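# Cap an LC fibre plug and rest it in the cable manager

## Task

Seat the dust cap completely over the LC fibre jumper's plug. Then lay the plug down, close to level, inside one of the rings of the cable manager below the switch. The plug's exposed tips may touch only the cap. The jumper's cord must not be kinked, crushed or sharply bent, and its far end must not be yanked. The robot must not topple or finish leaning, and nothing may be knocked over or pushed out of the work area.

## Robot and tools

ROBOT. A LinearBot: a base that can drive in any direction, a column about 1.7 m high, and a carriage that rides up and down it (lift_m, 0 to 1 m). The carriage holds two identical six-joint arms, left and right, each with a two-finger gripper. Arm bases sit roughly 0.57 m + lift_m above the floor, and carriage parts hang about 0.15 m lower. A hand reaches about 0.78 m from its shoulder but only about 0.38 m below its arm base. A hand is about 0.16 m long and 0.1 m wide (0.14 m open), and fingertips taper to about 0.005 m thick. Parked, joints 1 to 6 read 0, 0.05, 0.05, 1.45, 0, 0. Cameras: carriage_camera (fixed, facing forward about 20 degrees down), left_wrist_camera and right_wrist_camera (each looking past its fingertips).

FRAMES. Base frame: origin on the floor beneath the base centre, x forward, y left, z up, in metres. left_hand and right_hand are reported in it, each being the midpoint between that gripper's pads; quat_wxyz rotates base axes into hand axes (hand z runs along the fingers, hand y is the opening direction). Odometry frame is the base frame where the scene began; base_odometry counts wheel rotation only, so slip appears as travel, and heading is in rad, left positive, -3.142 to 3.142.

move. One action per call. "base" holds exactly one relative command, an offset from where the base last measured itself: {"translate_m": d} forward positive, -2 to 2 m; {"strafe_m": d} left positive, -2 to 2 m; {"rotate_rad": d} counter-clockwise positive, -6.3 to 6.3 rad. "joints" is a single dict for both arms and the lift, giving absolute targets by name: lift_m 0 to 1 m; for each side (left_ / right_): joint1_rad -2.617 to 3.054 (swing about vertical, 0 forward, positive left), joint2_rad 0 to 3.141 (shoulder: 0 upper arm back and level, 1.57 vertical, 3.14 forward), joint3_rad 0 to 3.141 (elbow: 0 folded, 3.14 straight), joint4_rad -1.57 to 1.57 (wrist pitch, positive lifts fingertips), joint5_rad -1.57 to 1.57 (wrist yaw, positive turns fingertips to the RIGHT), joint6_rad -2.094 to 2.094 (roll about the fingers, positive clockwise seen from the forearm), gripper_m 0 to 0.093 m (pad gap). "speeds" caps this action only: translate_m/strafe_m 0.02 to 0.5 m/s, rotate_rad 0.05 to 1.57 rad/s, lift_m 0.08 to 0.27 m/s. "min_time_s" (0.1 to 8 s) sets a minimum duration for arm and gripper motions; 2 or more makes paths straighter, while a very short value can make a stretched arm overshoot. "cameras" lists camera names or ["all"]; "blocking" false returns within about 0.5 s while motion continues. A call without an action just reports state and images. Unknown keys make a call invalid; out-of-range values get it refused. Actions end after 14 s at most (time_out).

wait: seconds 0 to 10, optional cameras; returns early once running moves settle; wait(0) shows an "earlier move" line. stop: brakes all running motions (the base coasts a little first). zoom_image: camera plus region [x0, y0, x1, y1] in pixels from the top-left, at most 504 by 504, on a camera from the latest images. read_manual: licence texts only. finished_scene: scene = current scene number; ends it permanently.

RESULTS. The "move" line reads done or the worst status. base_status/joint_status words: moving, done, off_target (rested short of target, maybe still pushing), contact_stop, time_out (target dropped, holds in place), stopped, not_followed (a self-collision check withheld the arm's targets; line "joint command not followed"), limit_stop_at_motor_heat. on_its_own lists uncommanded behaviour; "held at" is a target, not a reading. motor_effort is percent of maximum, signed toward higher joint values, bracketed number = peak in last action; a lift effort that drops as the lift lowers means a hand is resting on something. Joint torques are in joint order, offset and noisy. Motor temperatures per arm: six joints then gripper. "pictures" names image order. If a call is refused or an unrequested stop appears, later move, wait and finished_scene calls in that same reply are skipped.

GRIPPER. Gripping a hard part, the reading can be up to 0.005 m under its width. Empty and shut reads 0.000 to 0.003. Commanding 0.005 m or more below the first-contact reading squeezes at full force, which could crush the cord or cap; stay only slightly below contact for a light hold. To release, command well above the reading.

CAUTIONS. Hand readings can be off, usually the true hand is lower, more so at long reach. Joints move in step, so hands travel on curved paths; unfold in the open and approach in small steps. Arms have no contact stop and keep pressing; send present readings to relax a pressing arm. Never let the arms strike or squeeze each other. With joint 2 below 0.8, swinging joint 1 outward 0.5 rad or more can hit the column. A stretched arm heats: MOTOR HOT appears at 75 °C and at 100 °C the arm goes limp for 30 to 60 s, so park arms when idle. Tipping risk rises with a high carriage, extended or loaded arms, pulling, and abrupt stops. After a contact_stop, back off about 0.2 m instead of repeating the drive. Avoid dropping things, hard hits on fixed objects, and pulling the jumper taut.

Each tool is called after "Request:" as a command line: name --argument value for each argument, lists and objects as JSON in quotes; but a table of rows of numbers goes row by row, as --pt "numbers of a row", without its own name.

## Session

Request:
move

Scene clock: 0.00 s.
Joint torques (N m): no reading
Motor temperatures (°C): left_arm=[30 34 38 30 29 33 32] | right_arm=[31 36 36 30 31 30 33]
base_odometry: x=+0.000 y=+0.000 heading=+0.000
base_status: not commanded
joint_positions: lift_m=+0.300 left_joint1_rad=+0.009 left_joint2_rad=+0.036 left_joint3_rad=+0.044 left_joint4_rad=+1.438 left_joint5_rad=-0.049 left_joint6_rad=+0.018 left_gripper_m=+0.09396 right_joint1_rad=+0.000 right_joint2_rad=+0.053 right_joint3_rad=+0.056 right_joint4_rad=+1.416 right_joint5_rad=+0.010 right_joint6_rad=+0.042 right_gripper_m=+0.09396
joint_status: not commanded
motor_effort: lift_m=+35 drive_wheels=+1
left_hand: x=+0.2468 y=+0.3158 z=+1.2848 quat_wxyz=(+0.998, -0.024, +0.063, +0.015) (m; base frame)
right_hand: x=+0.2540 y=-0.3087 z=+1.2873 quat_wxyz=(+0.997, +0.006, +0.076, +0.020) (m; base frame)
pictures: carriage_camera, left_wrist_camera, right_wrist_camera
Images, in order (width x height): carriage_camera 896x504, left_wrist_camera 896x504, right_wrist_camera 896x504.

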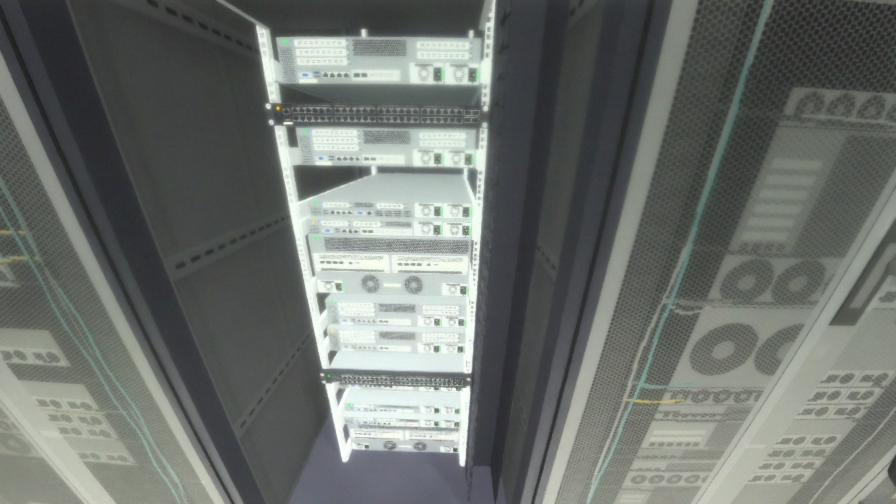

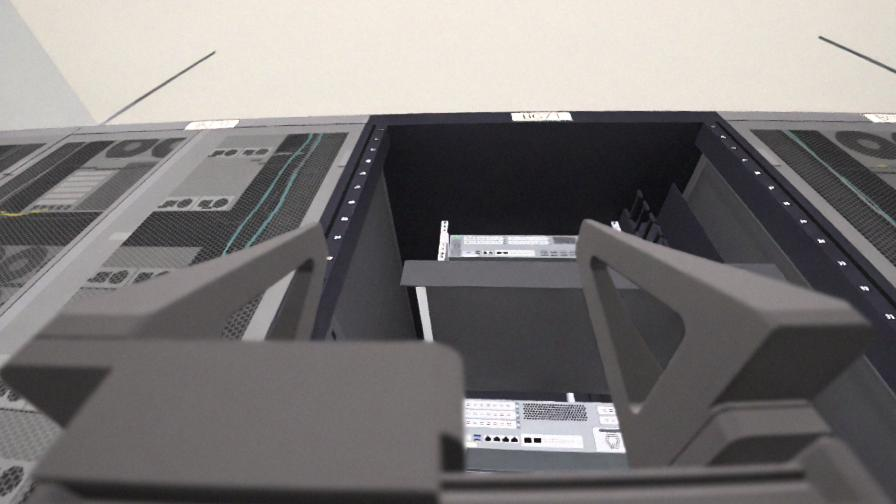

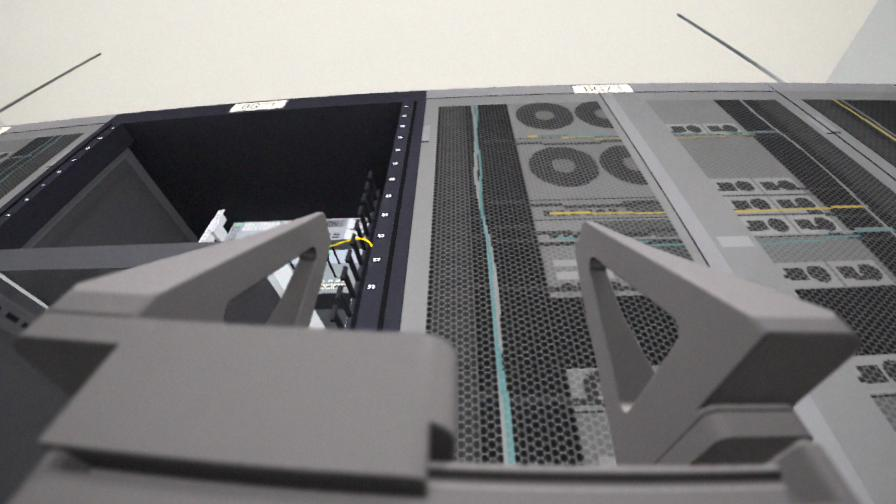

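Request:
zoom_image --camera "carriage_camera" --region '[240, 0, 520, 160]'

Request:
zoom_image --camera "carriage_camera" --region '[280, 340, 520, 475]'

Request:
zoom_image --camera "right_wrist_camera" --region '[180, 170, 430, 330]'

Request:
zoom_image --camera "left_wrist_camera" --region '[400, 200, 800, 480]'

Scaled by 1.800 from the camera's 896x504 image, which has a finer 1280x720 frame.

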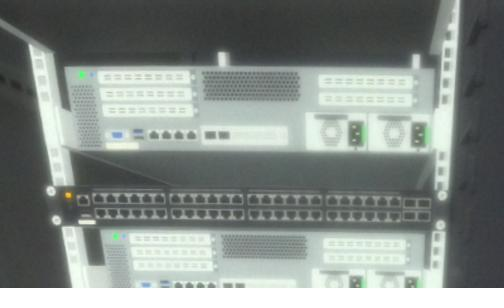

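Scaled by 2.100 from the camera's 896x504 image, which has a finer 1280x720 frame.

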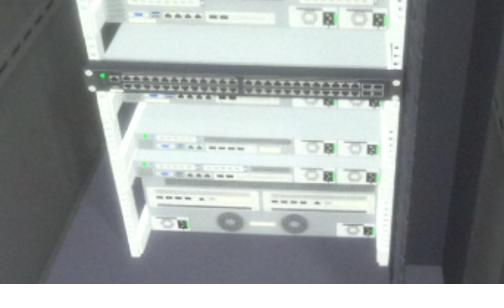

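Scaled by 2.016 from the camera's 896x504 image, which has a finer 1280x720 frame.

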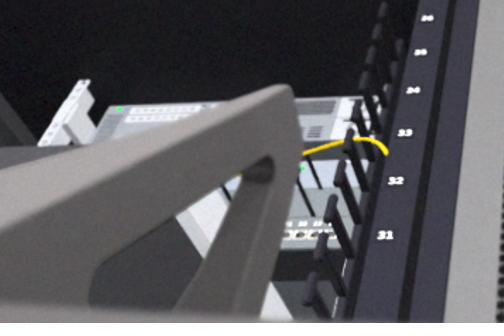

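Scaled by 1.260 from the camera's 896x504 image, which has a finer 1280x720 frame.

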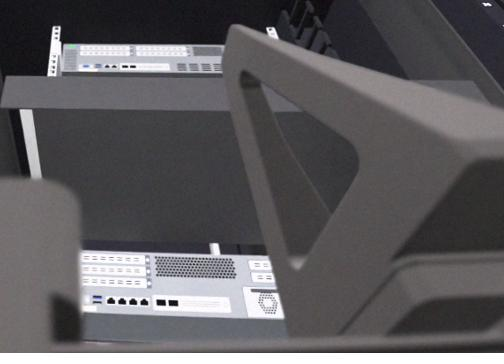

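Request:
move --joints '{"lift_m": 0.8}' --cameras '["all"]'

Scene clock: 11.40 s.
Joint torques (N m): left_arm=[0.08 3.71 6.49 -0.31 0.09 0.02] | right_arm=[-0.06 3.78 5.91 -0.18 -0.02 -0.11]
move: done
base_odometry: x=+0.000 y=+0.000 heading=+0.000
base_status: not commanded
joint_positions: lift_m=+0.800 left_joint1_rad=+0.009 left_joint2_rad=+0.036 left_joint3_rad=+0.044 left_joint4_rad=+1.438 left_joint5_rad=-0.049 left_joint6_rad=+0.018 left_gripper_m=+0.09396 right_joint1_rad=+0.000 right_joint2_rad=+0.053 right_joint3_rad=+0.056 right_joint4_rad=+1.416 right_joint5_rad=+0.010 right_joint6_rad=+0.042 right_gripper_m=+0.09396
joint_status: all done
motor_effort: lift_m=+35(43) drive_wheels=+0(5)
left_hand: x=+0.2468 y=+0.3158 z=+1.7848 quat_wxyz=(+0.998, -0.024, +0.063, +0.015) (m; base frame)
right_hand: x=+0.2540 y=-0.3087 z=+1.7873 quat_wxyz=(+0.997, +0.006, +0.076, +0.020) (m; base frame)
pictures: carriage_camera, left_wrist_camera, right_wrist_camera
Images, in order (width x height): carriage_camera 896x504, left_wrist_camera 896x504, right_wrist_camera 896x504.

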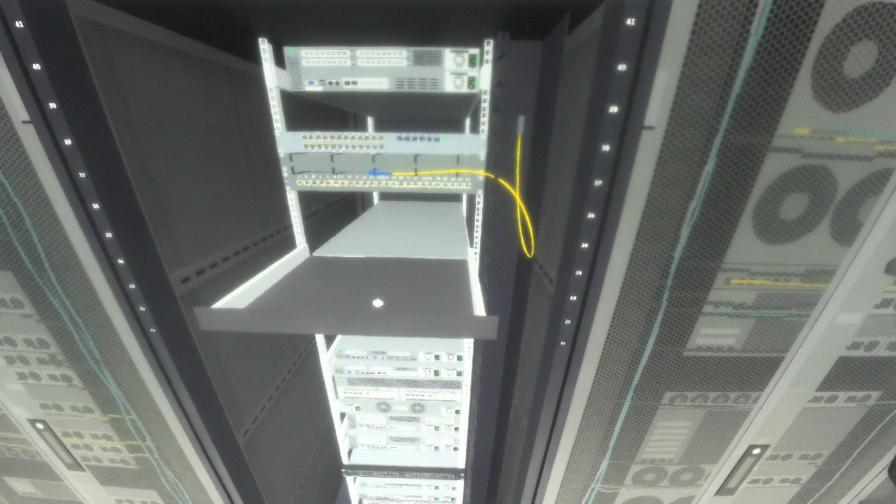

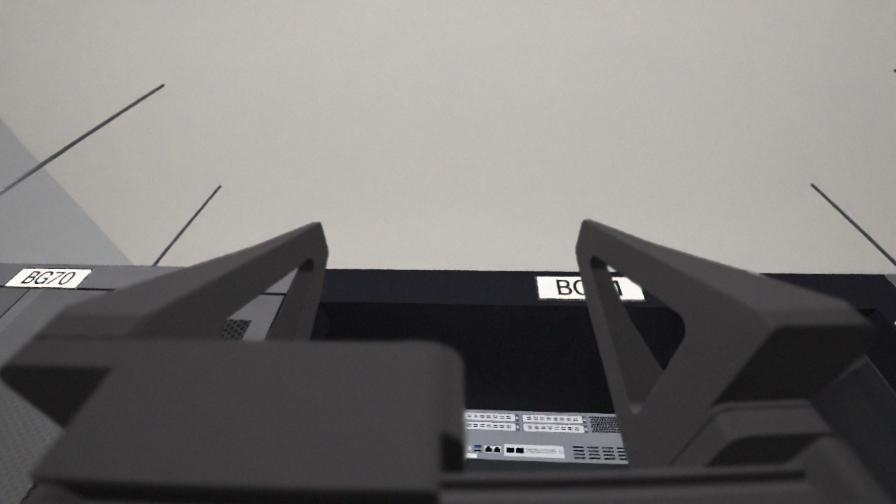

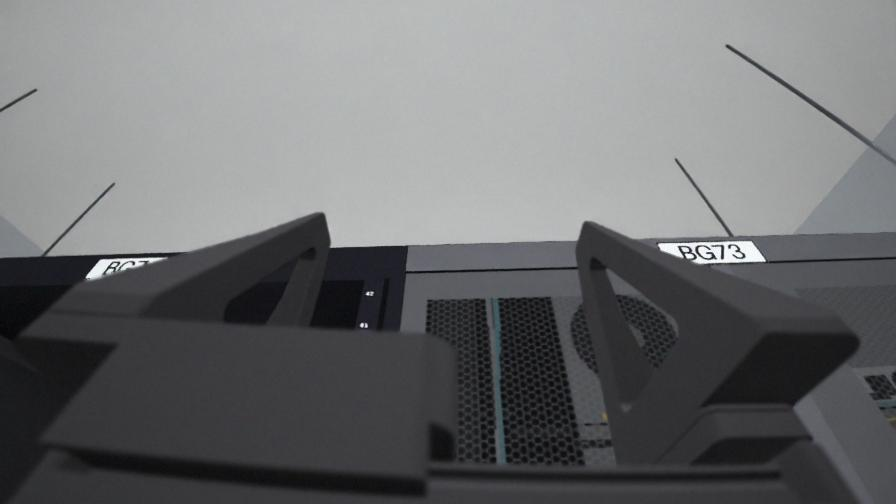

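Request:
zoom_image --camera "carriage_camera" --region '[260, 110, 560, 270]'

Request:
zoom_image --camera "carriage_camera" --region '[350, 150, 430, 195]'

Request:
zoom_image --camera "carriage_camera" --region '[180, 240, 520, 350]'

Request:
zoom_image --camera "carriage_camera" --region '[360, 285, 400, 315]'

Scaled by 1.680 from the camera's 896x504 image, which has a finer 1280x720 frame.

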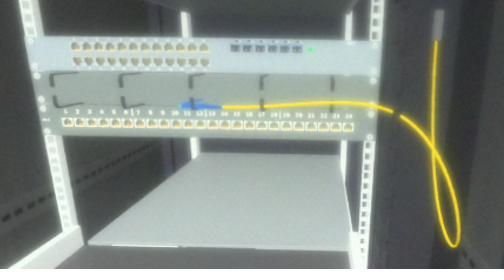

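Scaled by 6.300 from the camera's 896x504 image, which has a finer 1280x720 frame.

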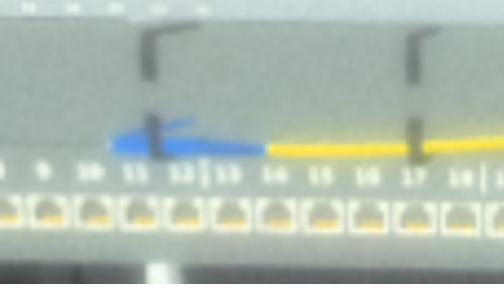

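Scaled by 1.482 from the camera's 896x504 image, which has a finer 1280x720 frame.

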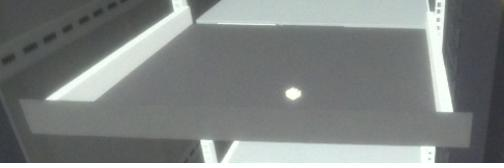

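Scaled by 12.600 from the camera's 896x504 image, which has a finer 1280x720 frame.

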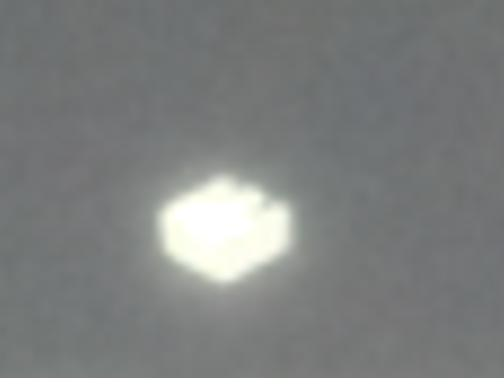

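Request:
move --base '{"strafe_m": 0.14}' --joints '{"lift_m": 0.95}' --speeds '{"strafe_m": 0.15}' --cameras '["carriage_camera"]'

Request:
zoom_image --camera "carriage_camera" --region '[300, 180, 620, 360]'

Request:
zoom_image --camera "carriage_camera" --region '[400, 200, 520, 270]'

Request:
zoom_image --camera "carriage_camera" --region '[410, 340, 500, 390]'

Scene clock: 100.83 s.
Joint torques (N m): left_arm=[0.08 3.67 6.53 -0.31 0.09 0.02] | right_arm=[-0.08 3.81 5.94 -0.17 -0.02 -0.11]
move: done
base_odometry: x=+0.000 y=+0.140 heading=+0.001
base_status: done
joint_positions: lift_m=+0.950 left_joint1_rad=+0.009 left_joint2_rad=+0.036 left_joint3_rad=+0.044 left_joint4_rad=+1.438 left_joint5_rad=-0.049 left_joint6_rad=+0.018 left_gripper_m=+0.09396 right_joint1_rad=-0.001 right_joint2_rad=+0.053 right_joint3_rad=+0.056 right_joint4_rad=+1.416 right_joint5_rad=+0.010 right_joint6_rad=+0.042 right_gripper_m=+0.09396
joint_status: all done
motor_effort: lift_m=+35(43) drive_wheels=+1(13)
left_hand: x=+0.2468 y=+0.3158 z=+1.9348 quat_wxyz=(+0.998, -0.024, +0.063, +0.015) (m; base frame)
right_hand: x=+0.2540 y=-0.3087 z=+1.9373 quat_wxyz=(+0.997, +0.007, +0.076, +0.020) (m; base frame)
pictures: carriage_camera
Images, in order (width x height): carriage_camera 896x504.

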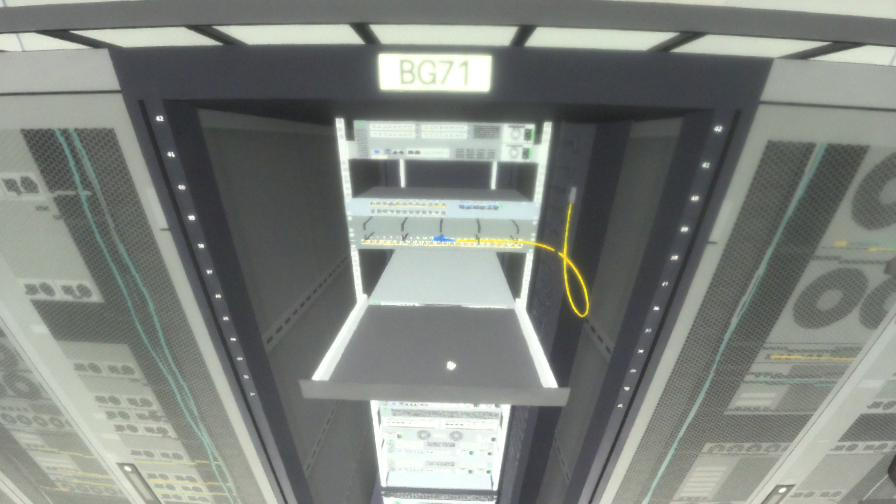

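Scaled by 1.575 from the camera's 896x504 image, which has a finer 1280x720 frame.

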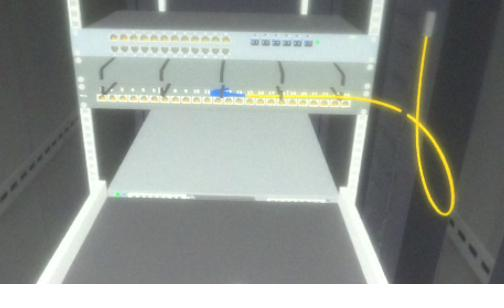

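Scaled by 4.200 from the camera's 896x504 image, which has a finer 1280x720 frame.

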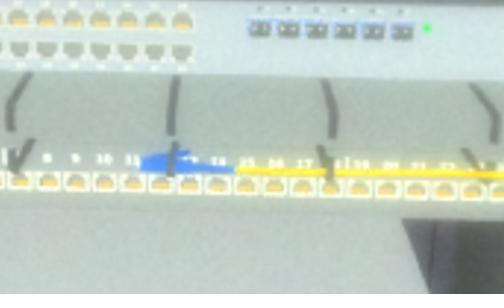

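Scaled by 5.600 from the camera's 896x504 image, which has a finer 1280x720 frame.

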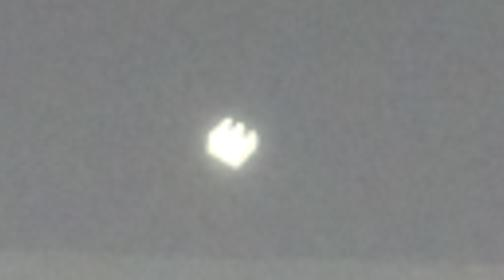

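Request:
move --joints '{"left_joint1_rad": -0.67, "left_joint2_rad": 1.249, "left_joint3_rad": 0.633, "left_joint4_rad": -0.064, "left_joint5_rad": 0, "left_joint6_rad": 0, "right_joint1_rad": 0.387, "right_joint2_rad": 1.194, "right_joint3_rad": 0.819, "right_joint4_rad": 0.175, "right_joint5_rad": -0.21, "right_joint6_rad": 0}' --min_time_s 3 --cameras '["all"]'

Scene clock: 126.50 s.
Joint torques (N m): left_arm=[-0.58 -2.89 11.26 1.77 0.17 -0.1] | right_arm=[0.57 -3.6 10.54 2.45 -0.14 -0.24]
move: done
base_odometry: x=+0.000 y=+0.140 heading=+0.001
base_status: not commanded
joint_positions: lift_m=+0.950 left_joint1_rad=-0.662 left_joint2_rad=+1.239 left_joint3_rad=+0.595 left_joint4_rad=-0.055 left_joint5_rad=-0.013 left_joint6_rad=+0.011 left_gripper_m=+0.09396 right_joint1_rad=+0.381 right_joint2_rad=+1.184 right_joint3_rad=+0.791 right_joint4_rad=+0.194 right_joint5_rad=-0.200 right_joint6_rad=+0.010 right_gripper_m=+0.09396
joint_status: all done
motor_effort: lift_m=+35(35) drive_wheels=-3(6)
left_hand: x=+0.4972 y=+0.0901 z=+1.6082 quat_wxyz=(+0.402, +0.297, +0.857, -0.129) (m; base frame)
right_hand: x=+0.5824 y=-0.1225 z=+1.7757 quat_wxyz=(+0.603, -0.204, +0.745, +0.198) (m; base frame)
pictures: carriage_camera, left_wrist_camera, right_wrist_camera
Images, in order (width x height): carriage_camera 896x504, left_wrist_camera 896x504, right_wrist_camera 896x504.

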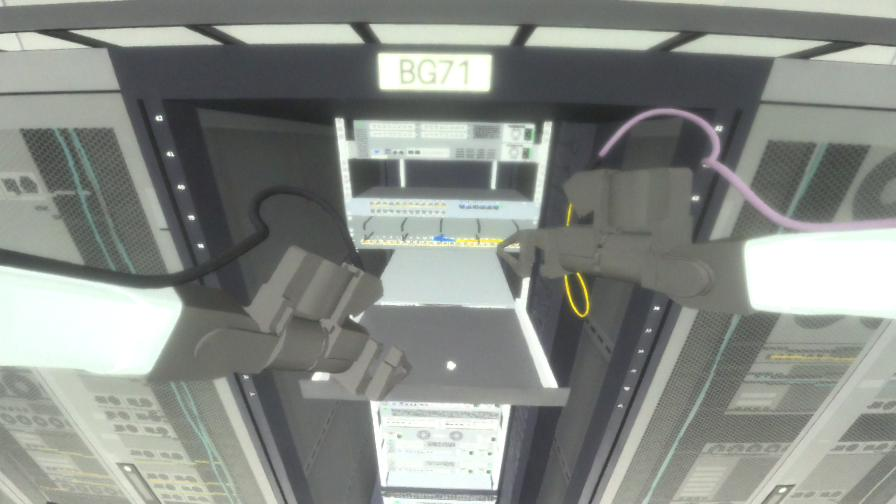

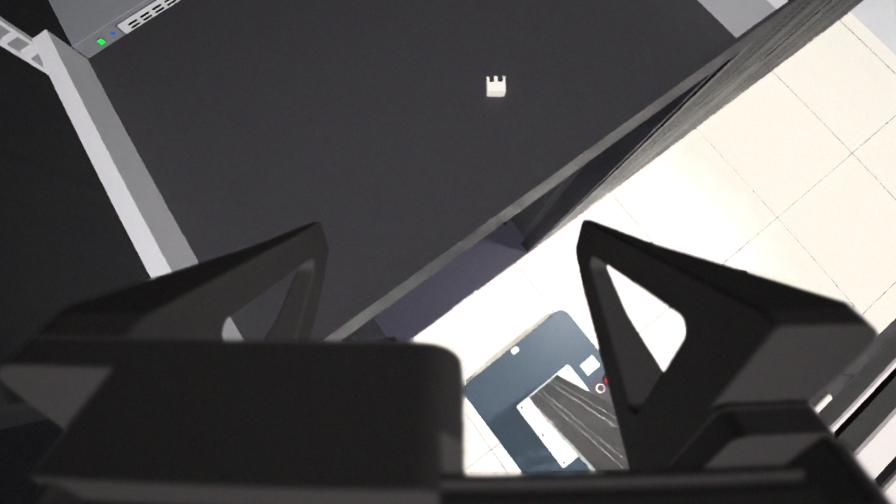

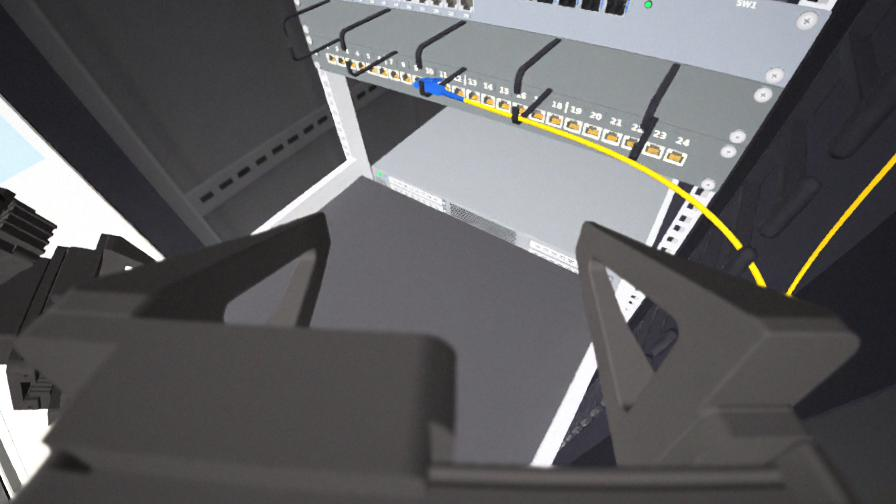

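Request:
zoom_image --camera "left_wrist_camera" --region '[460, 55, 540, 115]'

Request:
zoom_image --camera "right_wrist_camera" --region '[380, 50, 540, 140]'

Request:
zoom_image --camera "right_wrist_camera" --region '[280, 0, 740, 200]'

Scaled by 6.300 from the camera's 896x504 image, which has a finer 1280x720 frame.

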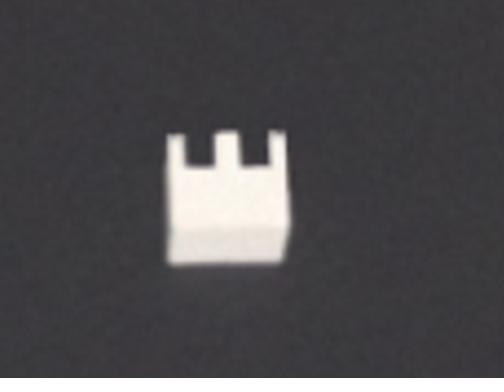

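Scaled by 3.150 from the camera's 896x504 image, which has a finer 1280x720 frame.

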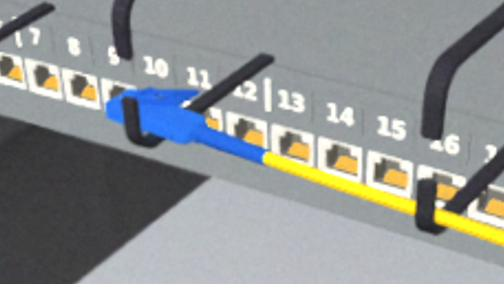

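Scaled by 1.096 from the camera's 896x504 image, which has a finer 1280x720 frame.

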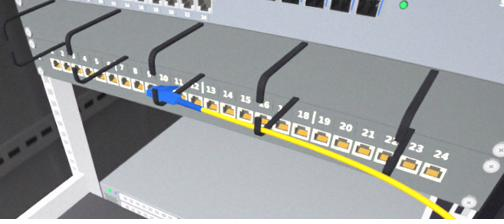

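Request:
move --base '{"translate_m": 0.12}' --joints '{"lift_m": 1.0}' --speeds '{"translate_m": 0.1}' --cameras '["all"]'

Request:
zoom_image --camera "left_wrist_camera" --region '[400, 40, 560, 220]'

Request:
zoom_image --camera "right_wrist_camera" --region '[280, 0, 640, 200]'

Scene clock: 221.83 s.
Joint torques (N m): left_arm=[-0.46 -3.19 10.19 1.87 0.14 -0.09] | right_arm=[0.39 -3.93 9.29 2.5 -0.11 -0.22]
Motor temperatures (°C): left_arm=[30 35 53 37 29 33 32] | right_arm=[31 36 51 40 31 30 33]
move: done
base_odometry: x=+0.120 y=+0.140 heading=+0.001
base_status: done
joint_positions: lift_m=+1.000 left_joint1_rad=-0.664 left_joint2_rad=+1.242 left_joint3_rad=+0.607 left_joint4_rad=-0.065 left_joint5_rad=-0.010 left_joint6_rad=+0.011 left_gripper_m=+0.09396 right_joint1_rad=+0.383 right_joint2_rad=+1.186 right_joint3_rad=+0.805 right_joint4_rad=+0.190 right_joint5_rad=-0.203 right_joint6_rad=+0.009 right_gripper_m=+0.09396
joint_status: all done
motor_effort: lift_m=+35(43) drive_wheels=+3(9)
left_hand: x=+0.4976 y=+0.0881 z=+1.6607 quat_wxyz=(+0.401, +0.298, +0.856, -0.131) (m; base frame)
right_hand: x=+0.5831 y=-0.1211 z=+1.8303 quat_wxyz=(+0.606, -0.206, +0.742, +0.200) (m; base frame)
pictures: carriage_camera, left_wrist_camera, right_wrist_camera
Images, in order (width x height): carriage_camera 896x504, left_wrist_camera 896x504, right_wrist_camera 896x504.

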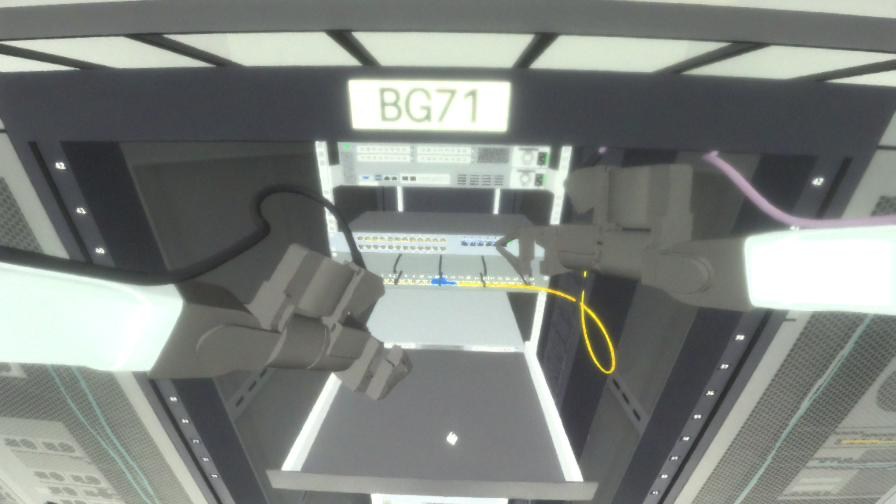

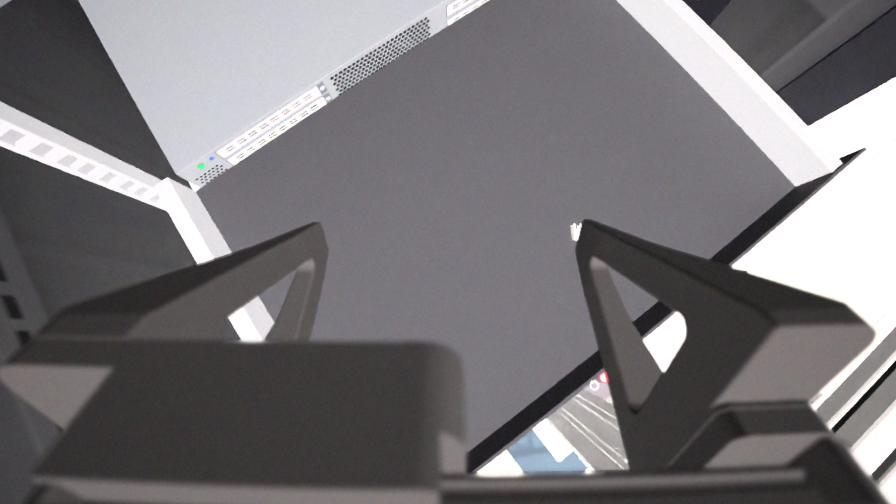

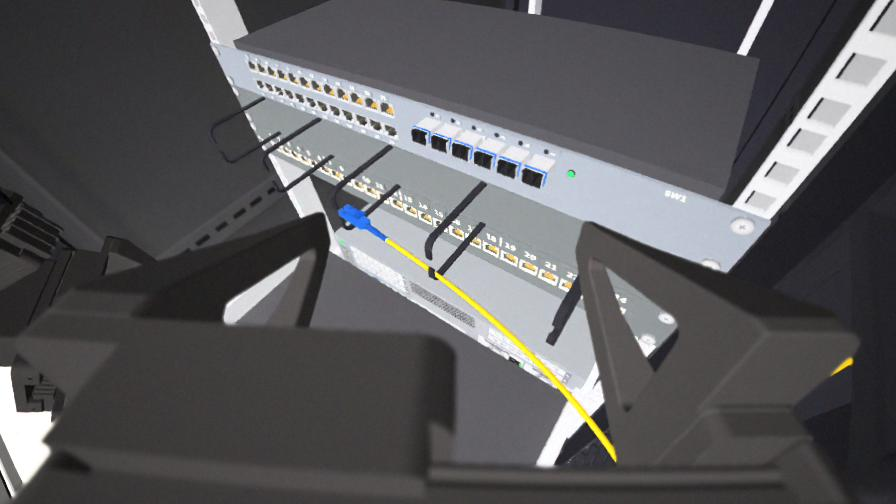

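Scaled by 2.800 from the camera's 896x504 image, which has a finer 1280x720 frame.

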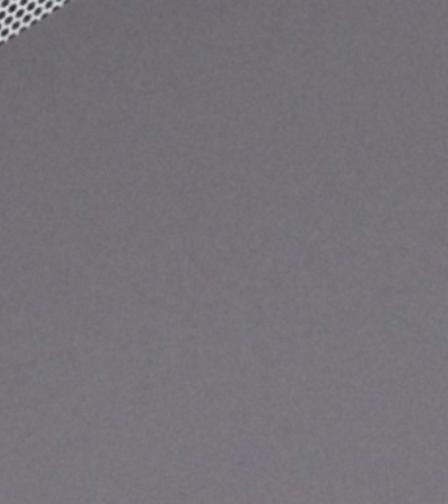

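Scaled by 1.400 from the camera's 896x504 image, which has a finer 1280x720 frame.

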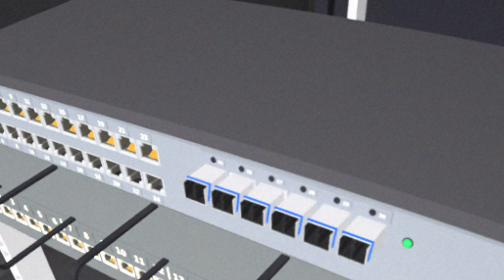

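Request:
move --joints '{"left_joint1_rad": -0.976, "left_joint2_rad": 1.682, "left_joint3_rad": 0.35, "left_joint4_rad": 0.72, "left_joint5_rad": -0.226, "left_joint6_rad": -0.162}' --min_time_s 2 --cameras '["all"]'

Request:
zoom_image --camera "left_wrist_camera" --region '[390, 150, 510, 250]'

Scene clock: 245.60 s.
Joint torques (N m): left_arm=[-0.58 -4.23 4.21 2.12 -0.14 -0.08] | right_arm=[0.4 -3.89 9.29 2.5 -0.11 -0.23]
move: done
base_odometry: x=+0.120 y=+0.140 heading=+0.001
base_status: not commanded
joint_positions: lift_m=+1.000 left_joint1_rad=-0.968 left_joint2_rad=+1.670 left_joint3_rad=+0.363 left_joint4_rad=+0.703 left_joint5_rad=-0.212 left_joint6_rad=-0.150 left_gripper_m=+0.09396 right_joint1_rad=+0.383 right_joint2_rad=+1.186 right_joint3_rad=+0.805 right_joint4_rad=+0.190 right_joint5_rad=-0.203 right_joint6_rad=+0.009 right_gripper_m=+0.09396
joint_status: all done
motor_effort: lift_m=+35(35) drive_wheels=+2(7)
left_hand: x=+0.4546 y=+0.0238 z=+1.5707 quat_wxyz=(+0.441, +0.305, +0.828, -0.166) (m; base frame)
right_hand: x=+0.5831 y=-0.1211 z=+1.8303 quat_wxyz=(+0.606, -0.206, +0.742, +0.200) (m; base frame)
pictures: carriage_camera, left_wrist_camera, right_wrist_camera
Images, in order (width x height): carriage_camera 896x504, left_wrist_camera 896x504, right_wrist_camera 896x504.

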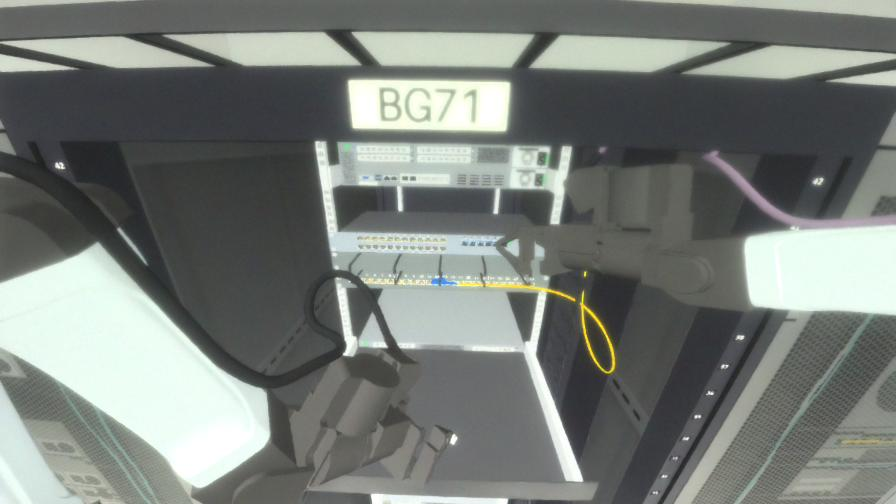

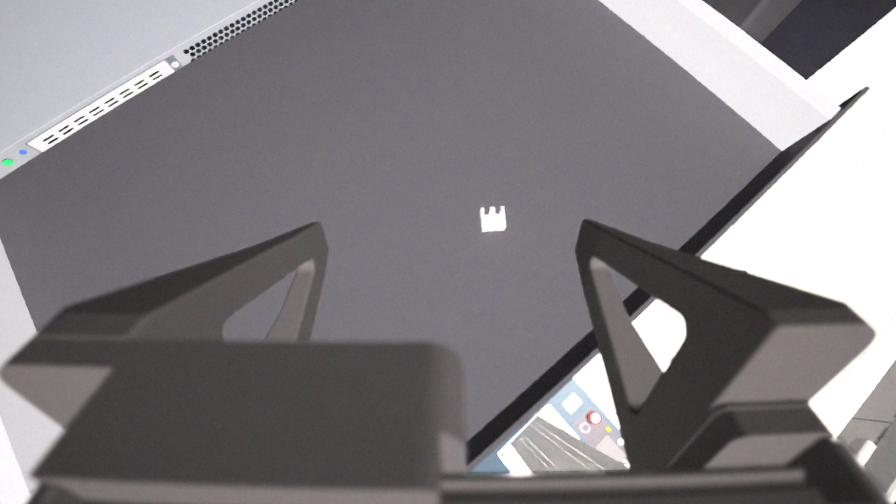

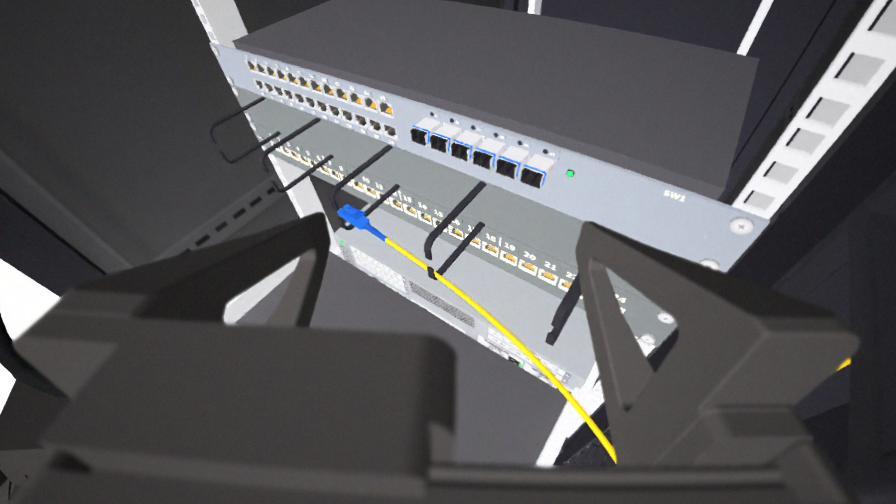

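Scaled by 4.200 from the camera's 896x504 image, which has a finer 1280x720 frame.

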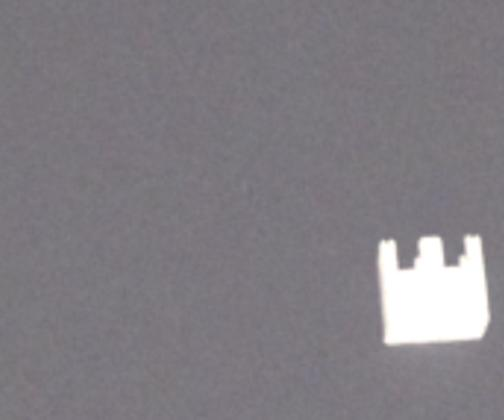

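Request:
zoom_image --camera "carriage_camera" --region '[370, 390, 490, 490]'

Scaled by 4.200 from the camera's 896x504 image, which has a finer 1280x720 frame.

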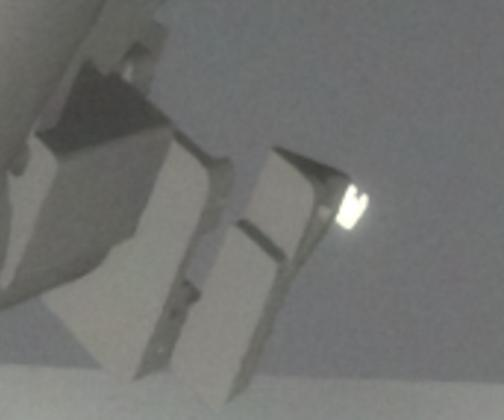

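Request:
move --joints '{"left_joint1_rad": -1.078, "left_joint2_rad": 1.92, "left_joint3_rad": 0.482, "left_joint4_rad": 0.8, "left_joint5_rad": -0.36, "left_joint6_rad": -0.257}' --min_time_s 1.5 --cameras '["carriage_camera", "left_wrist_camera"]'

Request:
zoom_image --camera "left_wrist_camera" --region '[300, 160, 600, 320]'

Request:
zoom_image --camera "carriage_camera" --region '[370, 400, 510, 500]'

Scene clock: 314.00 s.
Joint torques (N m): left_arm=[-0.61 -5.31 6.71 2.02 -0.19 -0.09] | right_arm=[0.42 -3.9 9.29 2.5 -0.1 -0.22]
Motor temperatures (°C): left_arm=[29 37 45 41 29 33 32] | right_arm=[31 36 49 47 31 30 33]
move: done
base_odometry: x=+0.120 y=+0.140 heading=+0.001
base_status: not commanded
joint_positions: lift_m=+1.000 left_joint1_rad=-1.070 left_joint2_rad=+1.907 left_joint3_rad=+0.458 left_joint4_rad=+0.784 left_joint5_rad=-0.346 left_joint6_rad=-0.245 left_gripper_m=+0.09396 right_joint1_rad=+0.383 right_joint2_rad=+1.186 right_joint3_rad=+0.805 right_joint4_rad=+0.190 right_joint5_rad=-0.203 right_joint6_rad=+0.009 right_gripper_m=+0.09396
joint_status: all done
motor_effort: lift_m=+35(35) drive_wheels=+2(6)
left_hand: x=+0.4511 y=-0.0010 z=+1.5341 quat_wxyz=(+0.436, +0.286, +0.842, -0.141) (m; base frame)
right_hand: x=+0.5831 y=-0.1211 z=+1.8303 quat_wxyz=(+0.606, -0.206, +0.742, +0.200) (m; base frame)
pictures: carriage_camera, left_wrist_camera
Images, in order (width x height): carriage_camera 896x504, left_wrist_camera 896x504.

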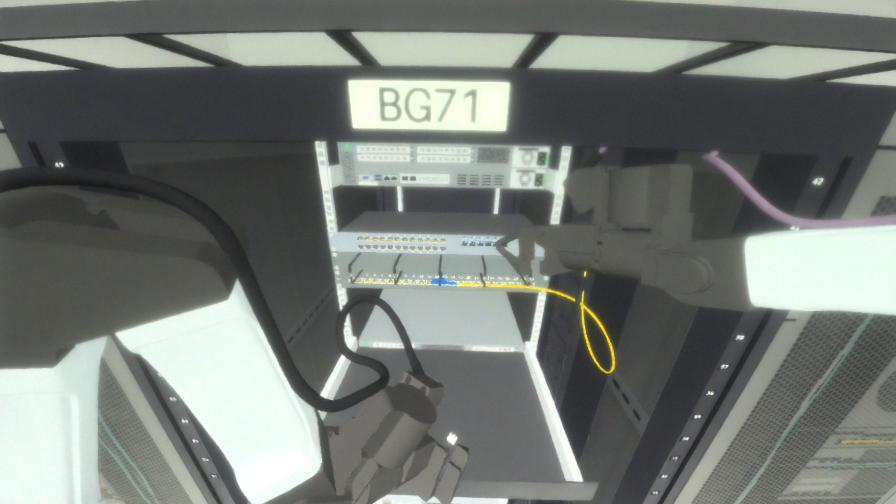

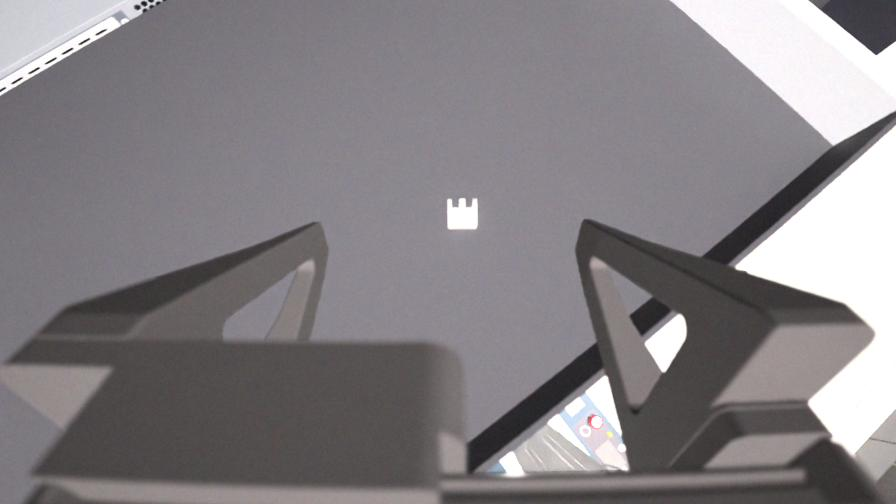

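Scaled by 1.680 from the camera's 896x504 image, which has a finer 1280x720 frame.

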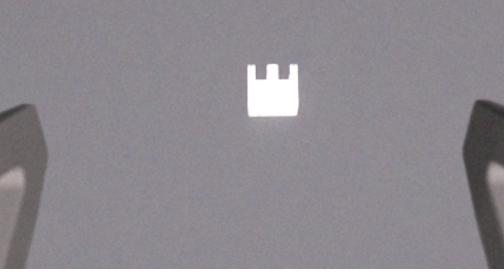

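Scaled by 3.600 from the camera's 896x504 image, which has a finer 1280x720 frame.

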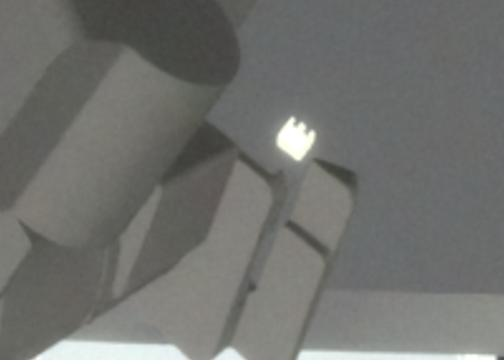

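Request:
move --joints '{"left_joint1_rad": -1.064, "left_joint2_rad": 2.021, "left_joint3_rad": 0.57, "left_joint4_rad": 0.815, "left_joint5_rad": -0.348, "left_joint6_rad": -0.263, "left_gripper_m": 0.045}' --min_time_s 1.5 --cameras '["left_wrist_camera"]'

Request:
zoom_image --camera "left_wrist_camera" --region '[380, 160, 540, 280]'

Scene clock: 345.37 s.
Joint torques (N m): left_arm=[0.51 -5.83 6.5 1.97 -0.08 -0.08] | right_arm=[0.4 -3.89 9.31 2.5 -0.1 -0.22]
move: done
base_odometry: x=+0.120 y=+0.140 heading=+0.001
base_status: not commanded
joint_positions: lift_m=+1.000 left_joint1_rad=-1.070 left_joint2_rad=+2.004 left_joint3_rad=+0.547 left_joint4_rad=+0.806 left_joint5_rad=-0.346 left_joint6_rad=-0.253 left_gripper_m=+0.04513 right_joint1_rad=+0.383 right_joint2_rad=+1.186 right_joint3_rad=+0.805 right_joint4_rad=+0.190 right_joint5_rad=-0.203 right_joint6_rad=+0.009 right_gripper_m=+0.09396
joint_status: all done
motor_effort: lift_m=+35(35) drive_wheels=+2(6)
left_hand: x=+0.4627 y=-0.0219 z=+1.5264 quat_wxyz=(+0.440, +0.280, +0.841, -0.147) (m; base frame)
right_hand: x=+0.5831 y=-0.1211 z=+1.8303 quat_wxyz=(+0.606, -0.206, +0.742, +0.200) (m; base frame)
pictures: left_wrist_camera
Images, in order (width x height): left_wrist_camera 896x504.

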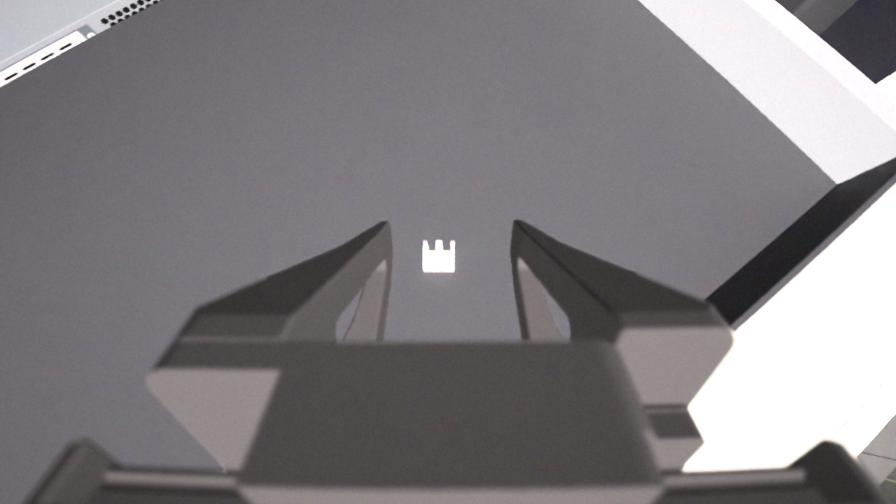

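Scaled by 3.150 from the camera's 896x504 image, which has a finer 1280x720 frame.

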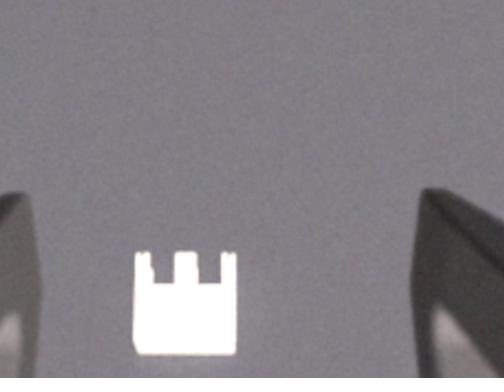

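Request:
move --joints '{"left_joint1_rad": -1.05, "lift_m": 0.991}' --speeds '{"lift_m": 0.08}' --cameras '["left_wrist_camera"]'

Request:
zoom_image --camera "left_wrist_camera" --region '[380, 180, 540, 300]'

Scene clock: 359.47 s.
Joint torques (N m): left_arm=[0.44 -6.04 5.68 1.75 -0.08 -0.01] | right_arm=[0.34 -3.95 9.25 2.57 -0.11 -0.22]
move: done
base_odometry: x=+0.120 y=+0.140 heading=+0.001
base_status: not commanded
joint_positions: lift_m=+0.991 left_joint1_rad=-1.055 left_joint2_rad=+2.006 left_joint3_rad=+0.557 left_joint4_rad=+0.830 left_joint5_rad=-0.347 left_joint6_rad=-0.260 left_gripper_m=+0.04512 right_joint1_rad=+0.383 right_joint2_rad=+1.187 right_joint3_rad=+0.806 right_joint4_rad=+0.184 right_joint5_rad=-0.203 right_joint6_rad=+0.009 right_gripper_m=+0.09396
joint_status: all done
motor_effort: lift_m=+34(34) drive_wheels=+1(5)
left_hand: x=+0.4712 y=-0.0242 z=+1.5244 quat_wxyz=(+0.451, +0.266, +0.838, -0.154) (m; base frame)
right_hand: x=+0.5829 y=-0.1211 z=+1.8200 quat_wxyz=(+0.603, -0.206, +0.744, +0.200) (m; base frame)
pictures: left_wrist_camera
Images, in order (width x height): left_wrist_camera 896x504.

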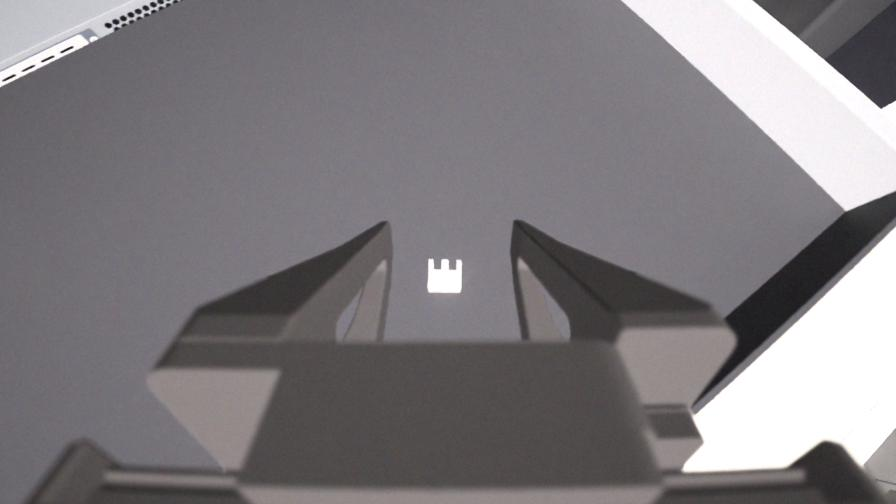

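Scaled by 3.150 from the camera's 896x504 image, which has a finer 1280x720 frame.

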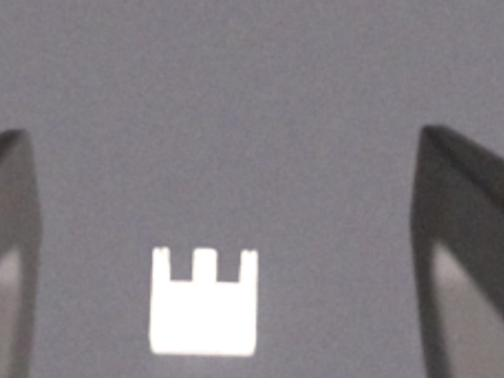

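Request:
move --joints '{"left_joint2_rad": 2.004, "left_joint3_rad": 0.525, "left_joint4_rad": 0.838, "lift_m": 0.995}' --speeds '{"lift_m": 0.08}' --cameras '["left_wrist_camera"]'

Request:
zoom_image --camera "left_wrist_camera" --region '[380, 180, 540, 300]'

Scene clock: 377.13 s.
Joint torques (N m): left_arm=[0.38 -7.45 3.06 1.84 -0.07 -0.01] | right_arm=[0.43 -3.99 9.26 2.55 -0.11 -0.22]
move: done
base_odometry: x=+0.120 y=+0.140 heading=+0.001
base_status: not commanded
joint_positions: lift_m=+0.995 left_joint1_rad=-1.054 left_joint2_rad=+2.007 left_joint3_rad=+0.542 left_joint4_rad=+0.843 left_joint5_rad=-0.348 left_joint6_rad=-0.261 left_gripper_m=+0.04512 right_joint1_rad=+0.383 right_joint2_rad=+1.187 right_joint3_rad=+0.806 right_joint4_rad=+0.185 right_joint5_rad=-0.203 right_joint6_rad=+0.009 right_gripper_m=+0.09396
joint_status: all done
motor_effort: lift_m=+36(41) drive_wheels=+2(4)
left_hand: x=+0.4693 y=-0.0202 z=+1.5257 quat_wxyz=(+0.450, +0.266, +0.839, -0.153) (m; base frame)
right_hand: x=+0.5831 y=-0.1210 z=+1.8239 quat_wxyz=(+0.604, -0.206, +0.744, +0.200) (m; base frame)
pictures: left_wrist_camera
Images, in order (width x height): left_wrist_camera 896x504.

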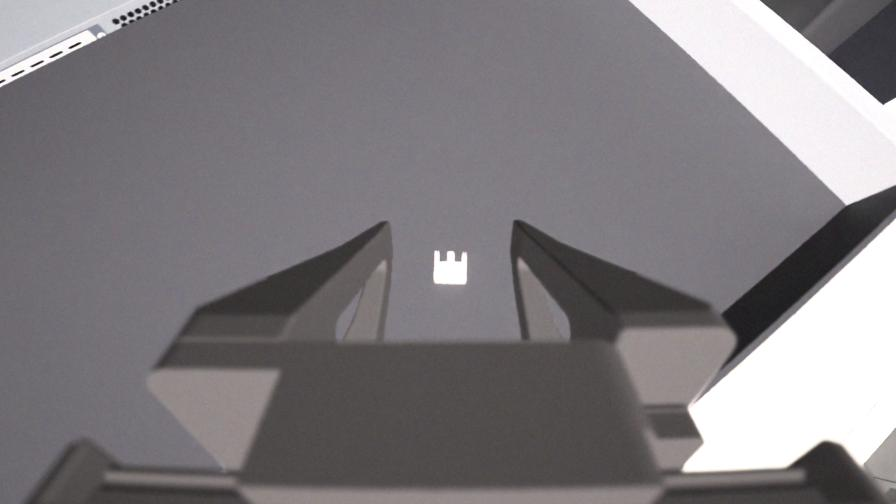

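Scaled by 3.150 from the camera's 896x504 image, which has a finer 1280x720 frame.

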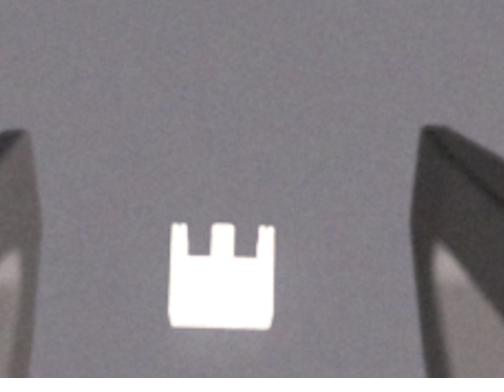

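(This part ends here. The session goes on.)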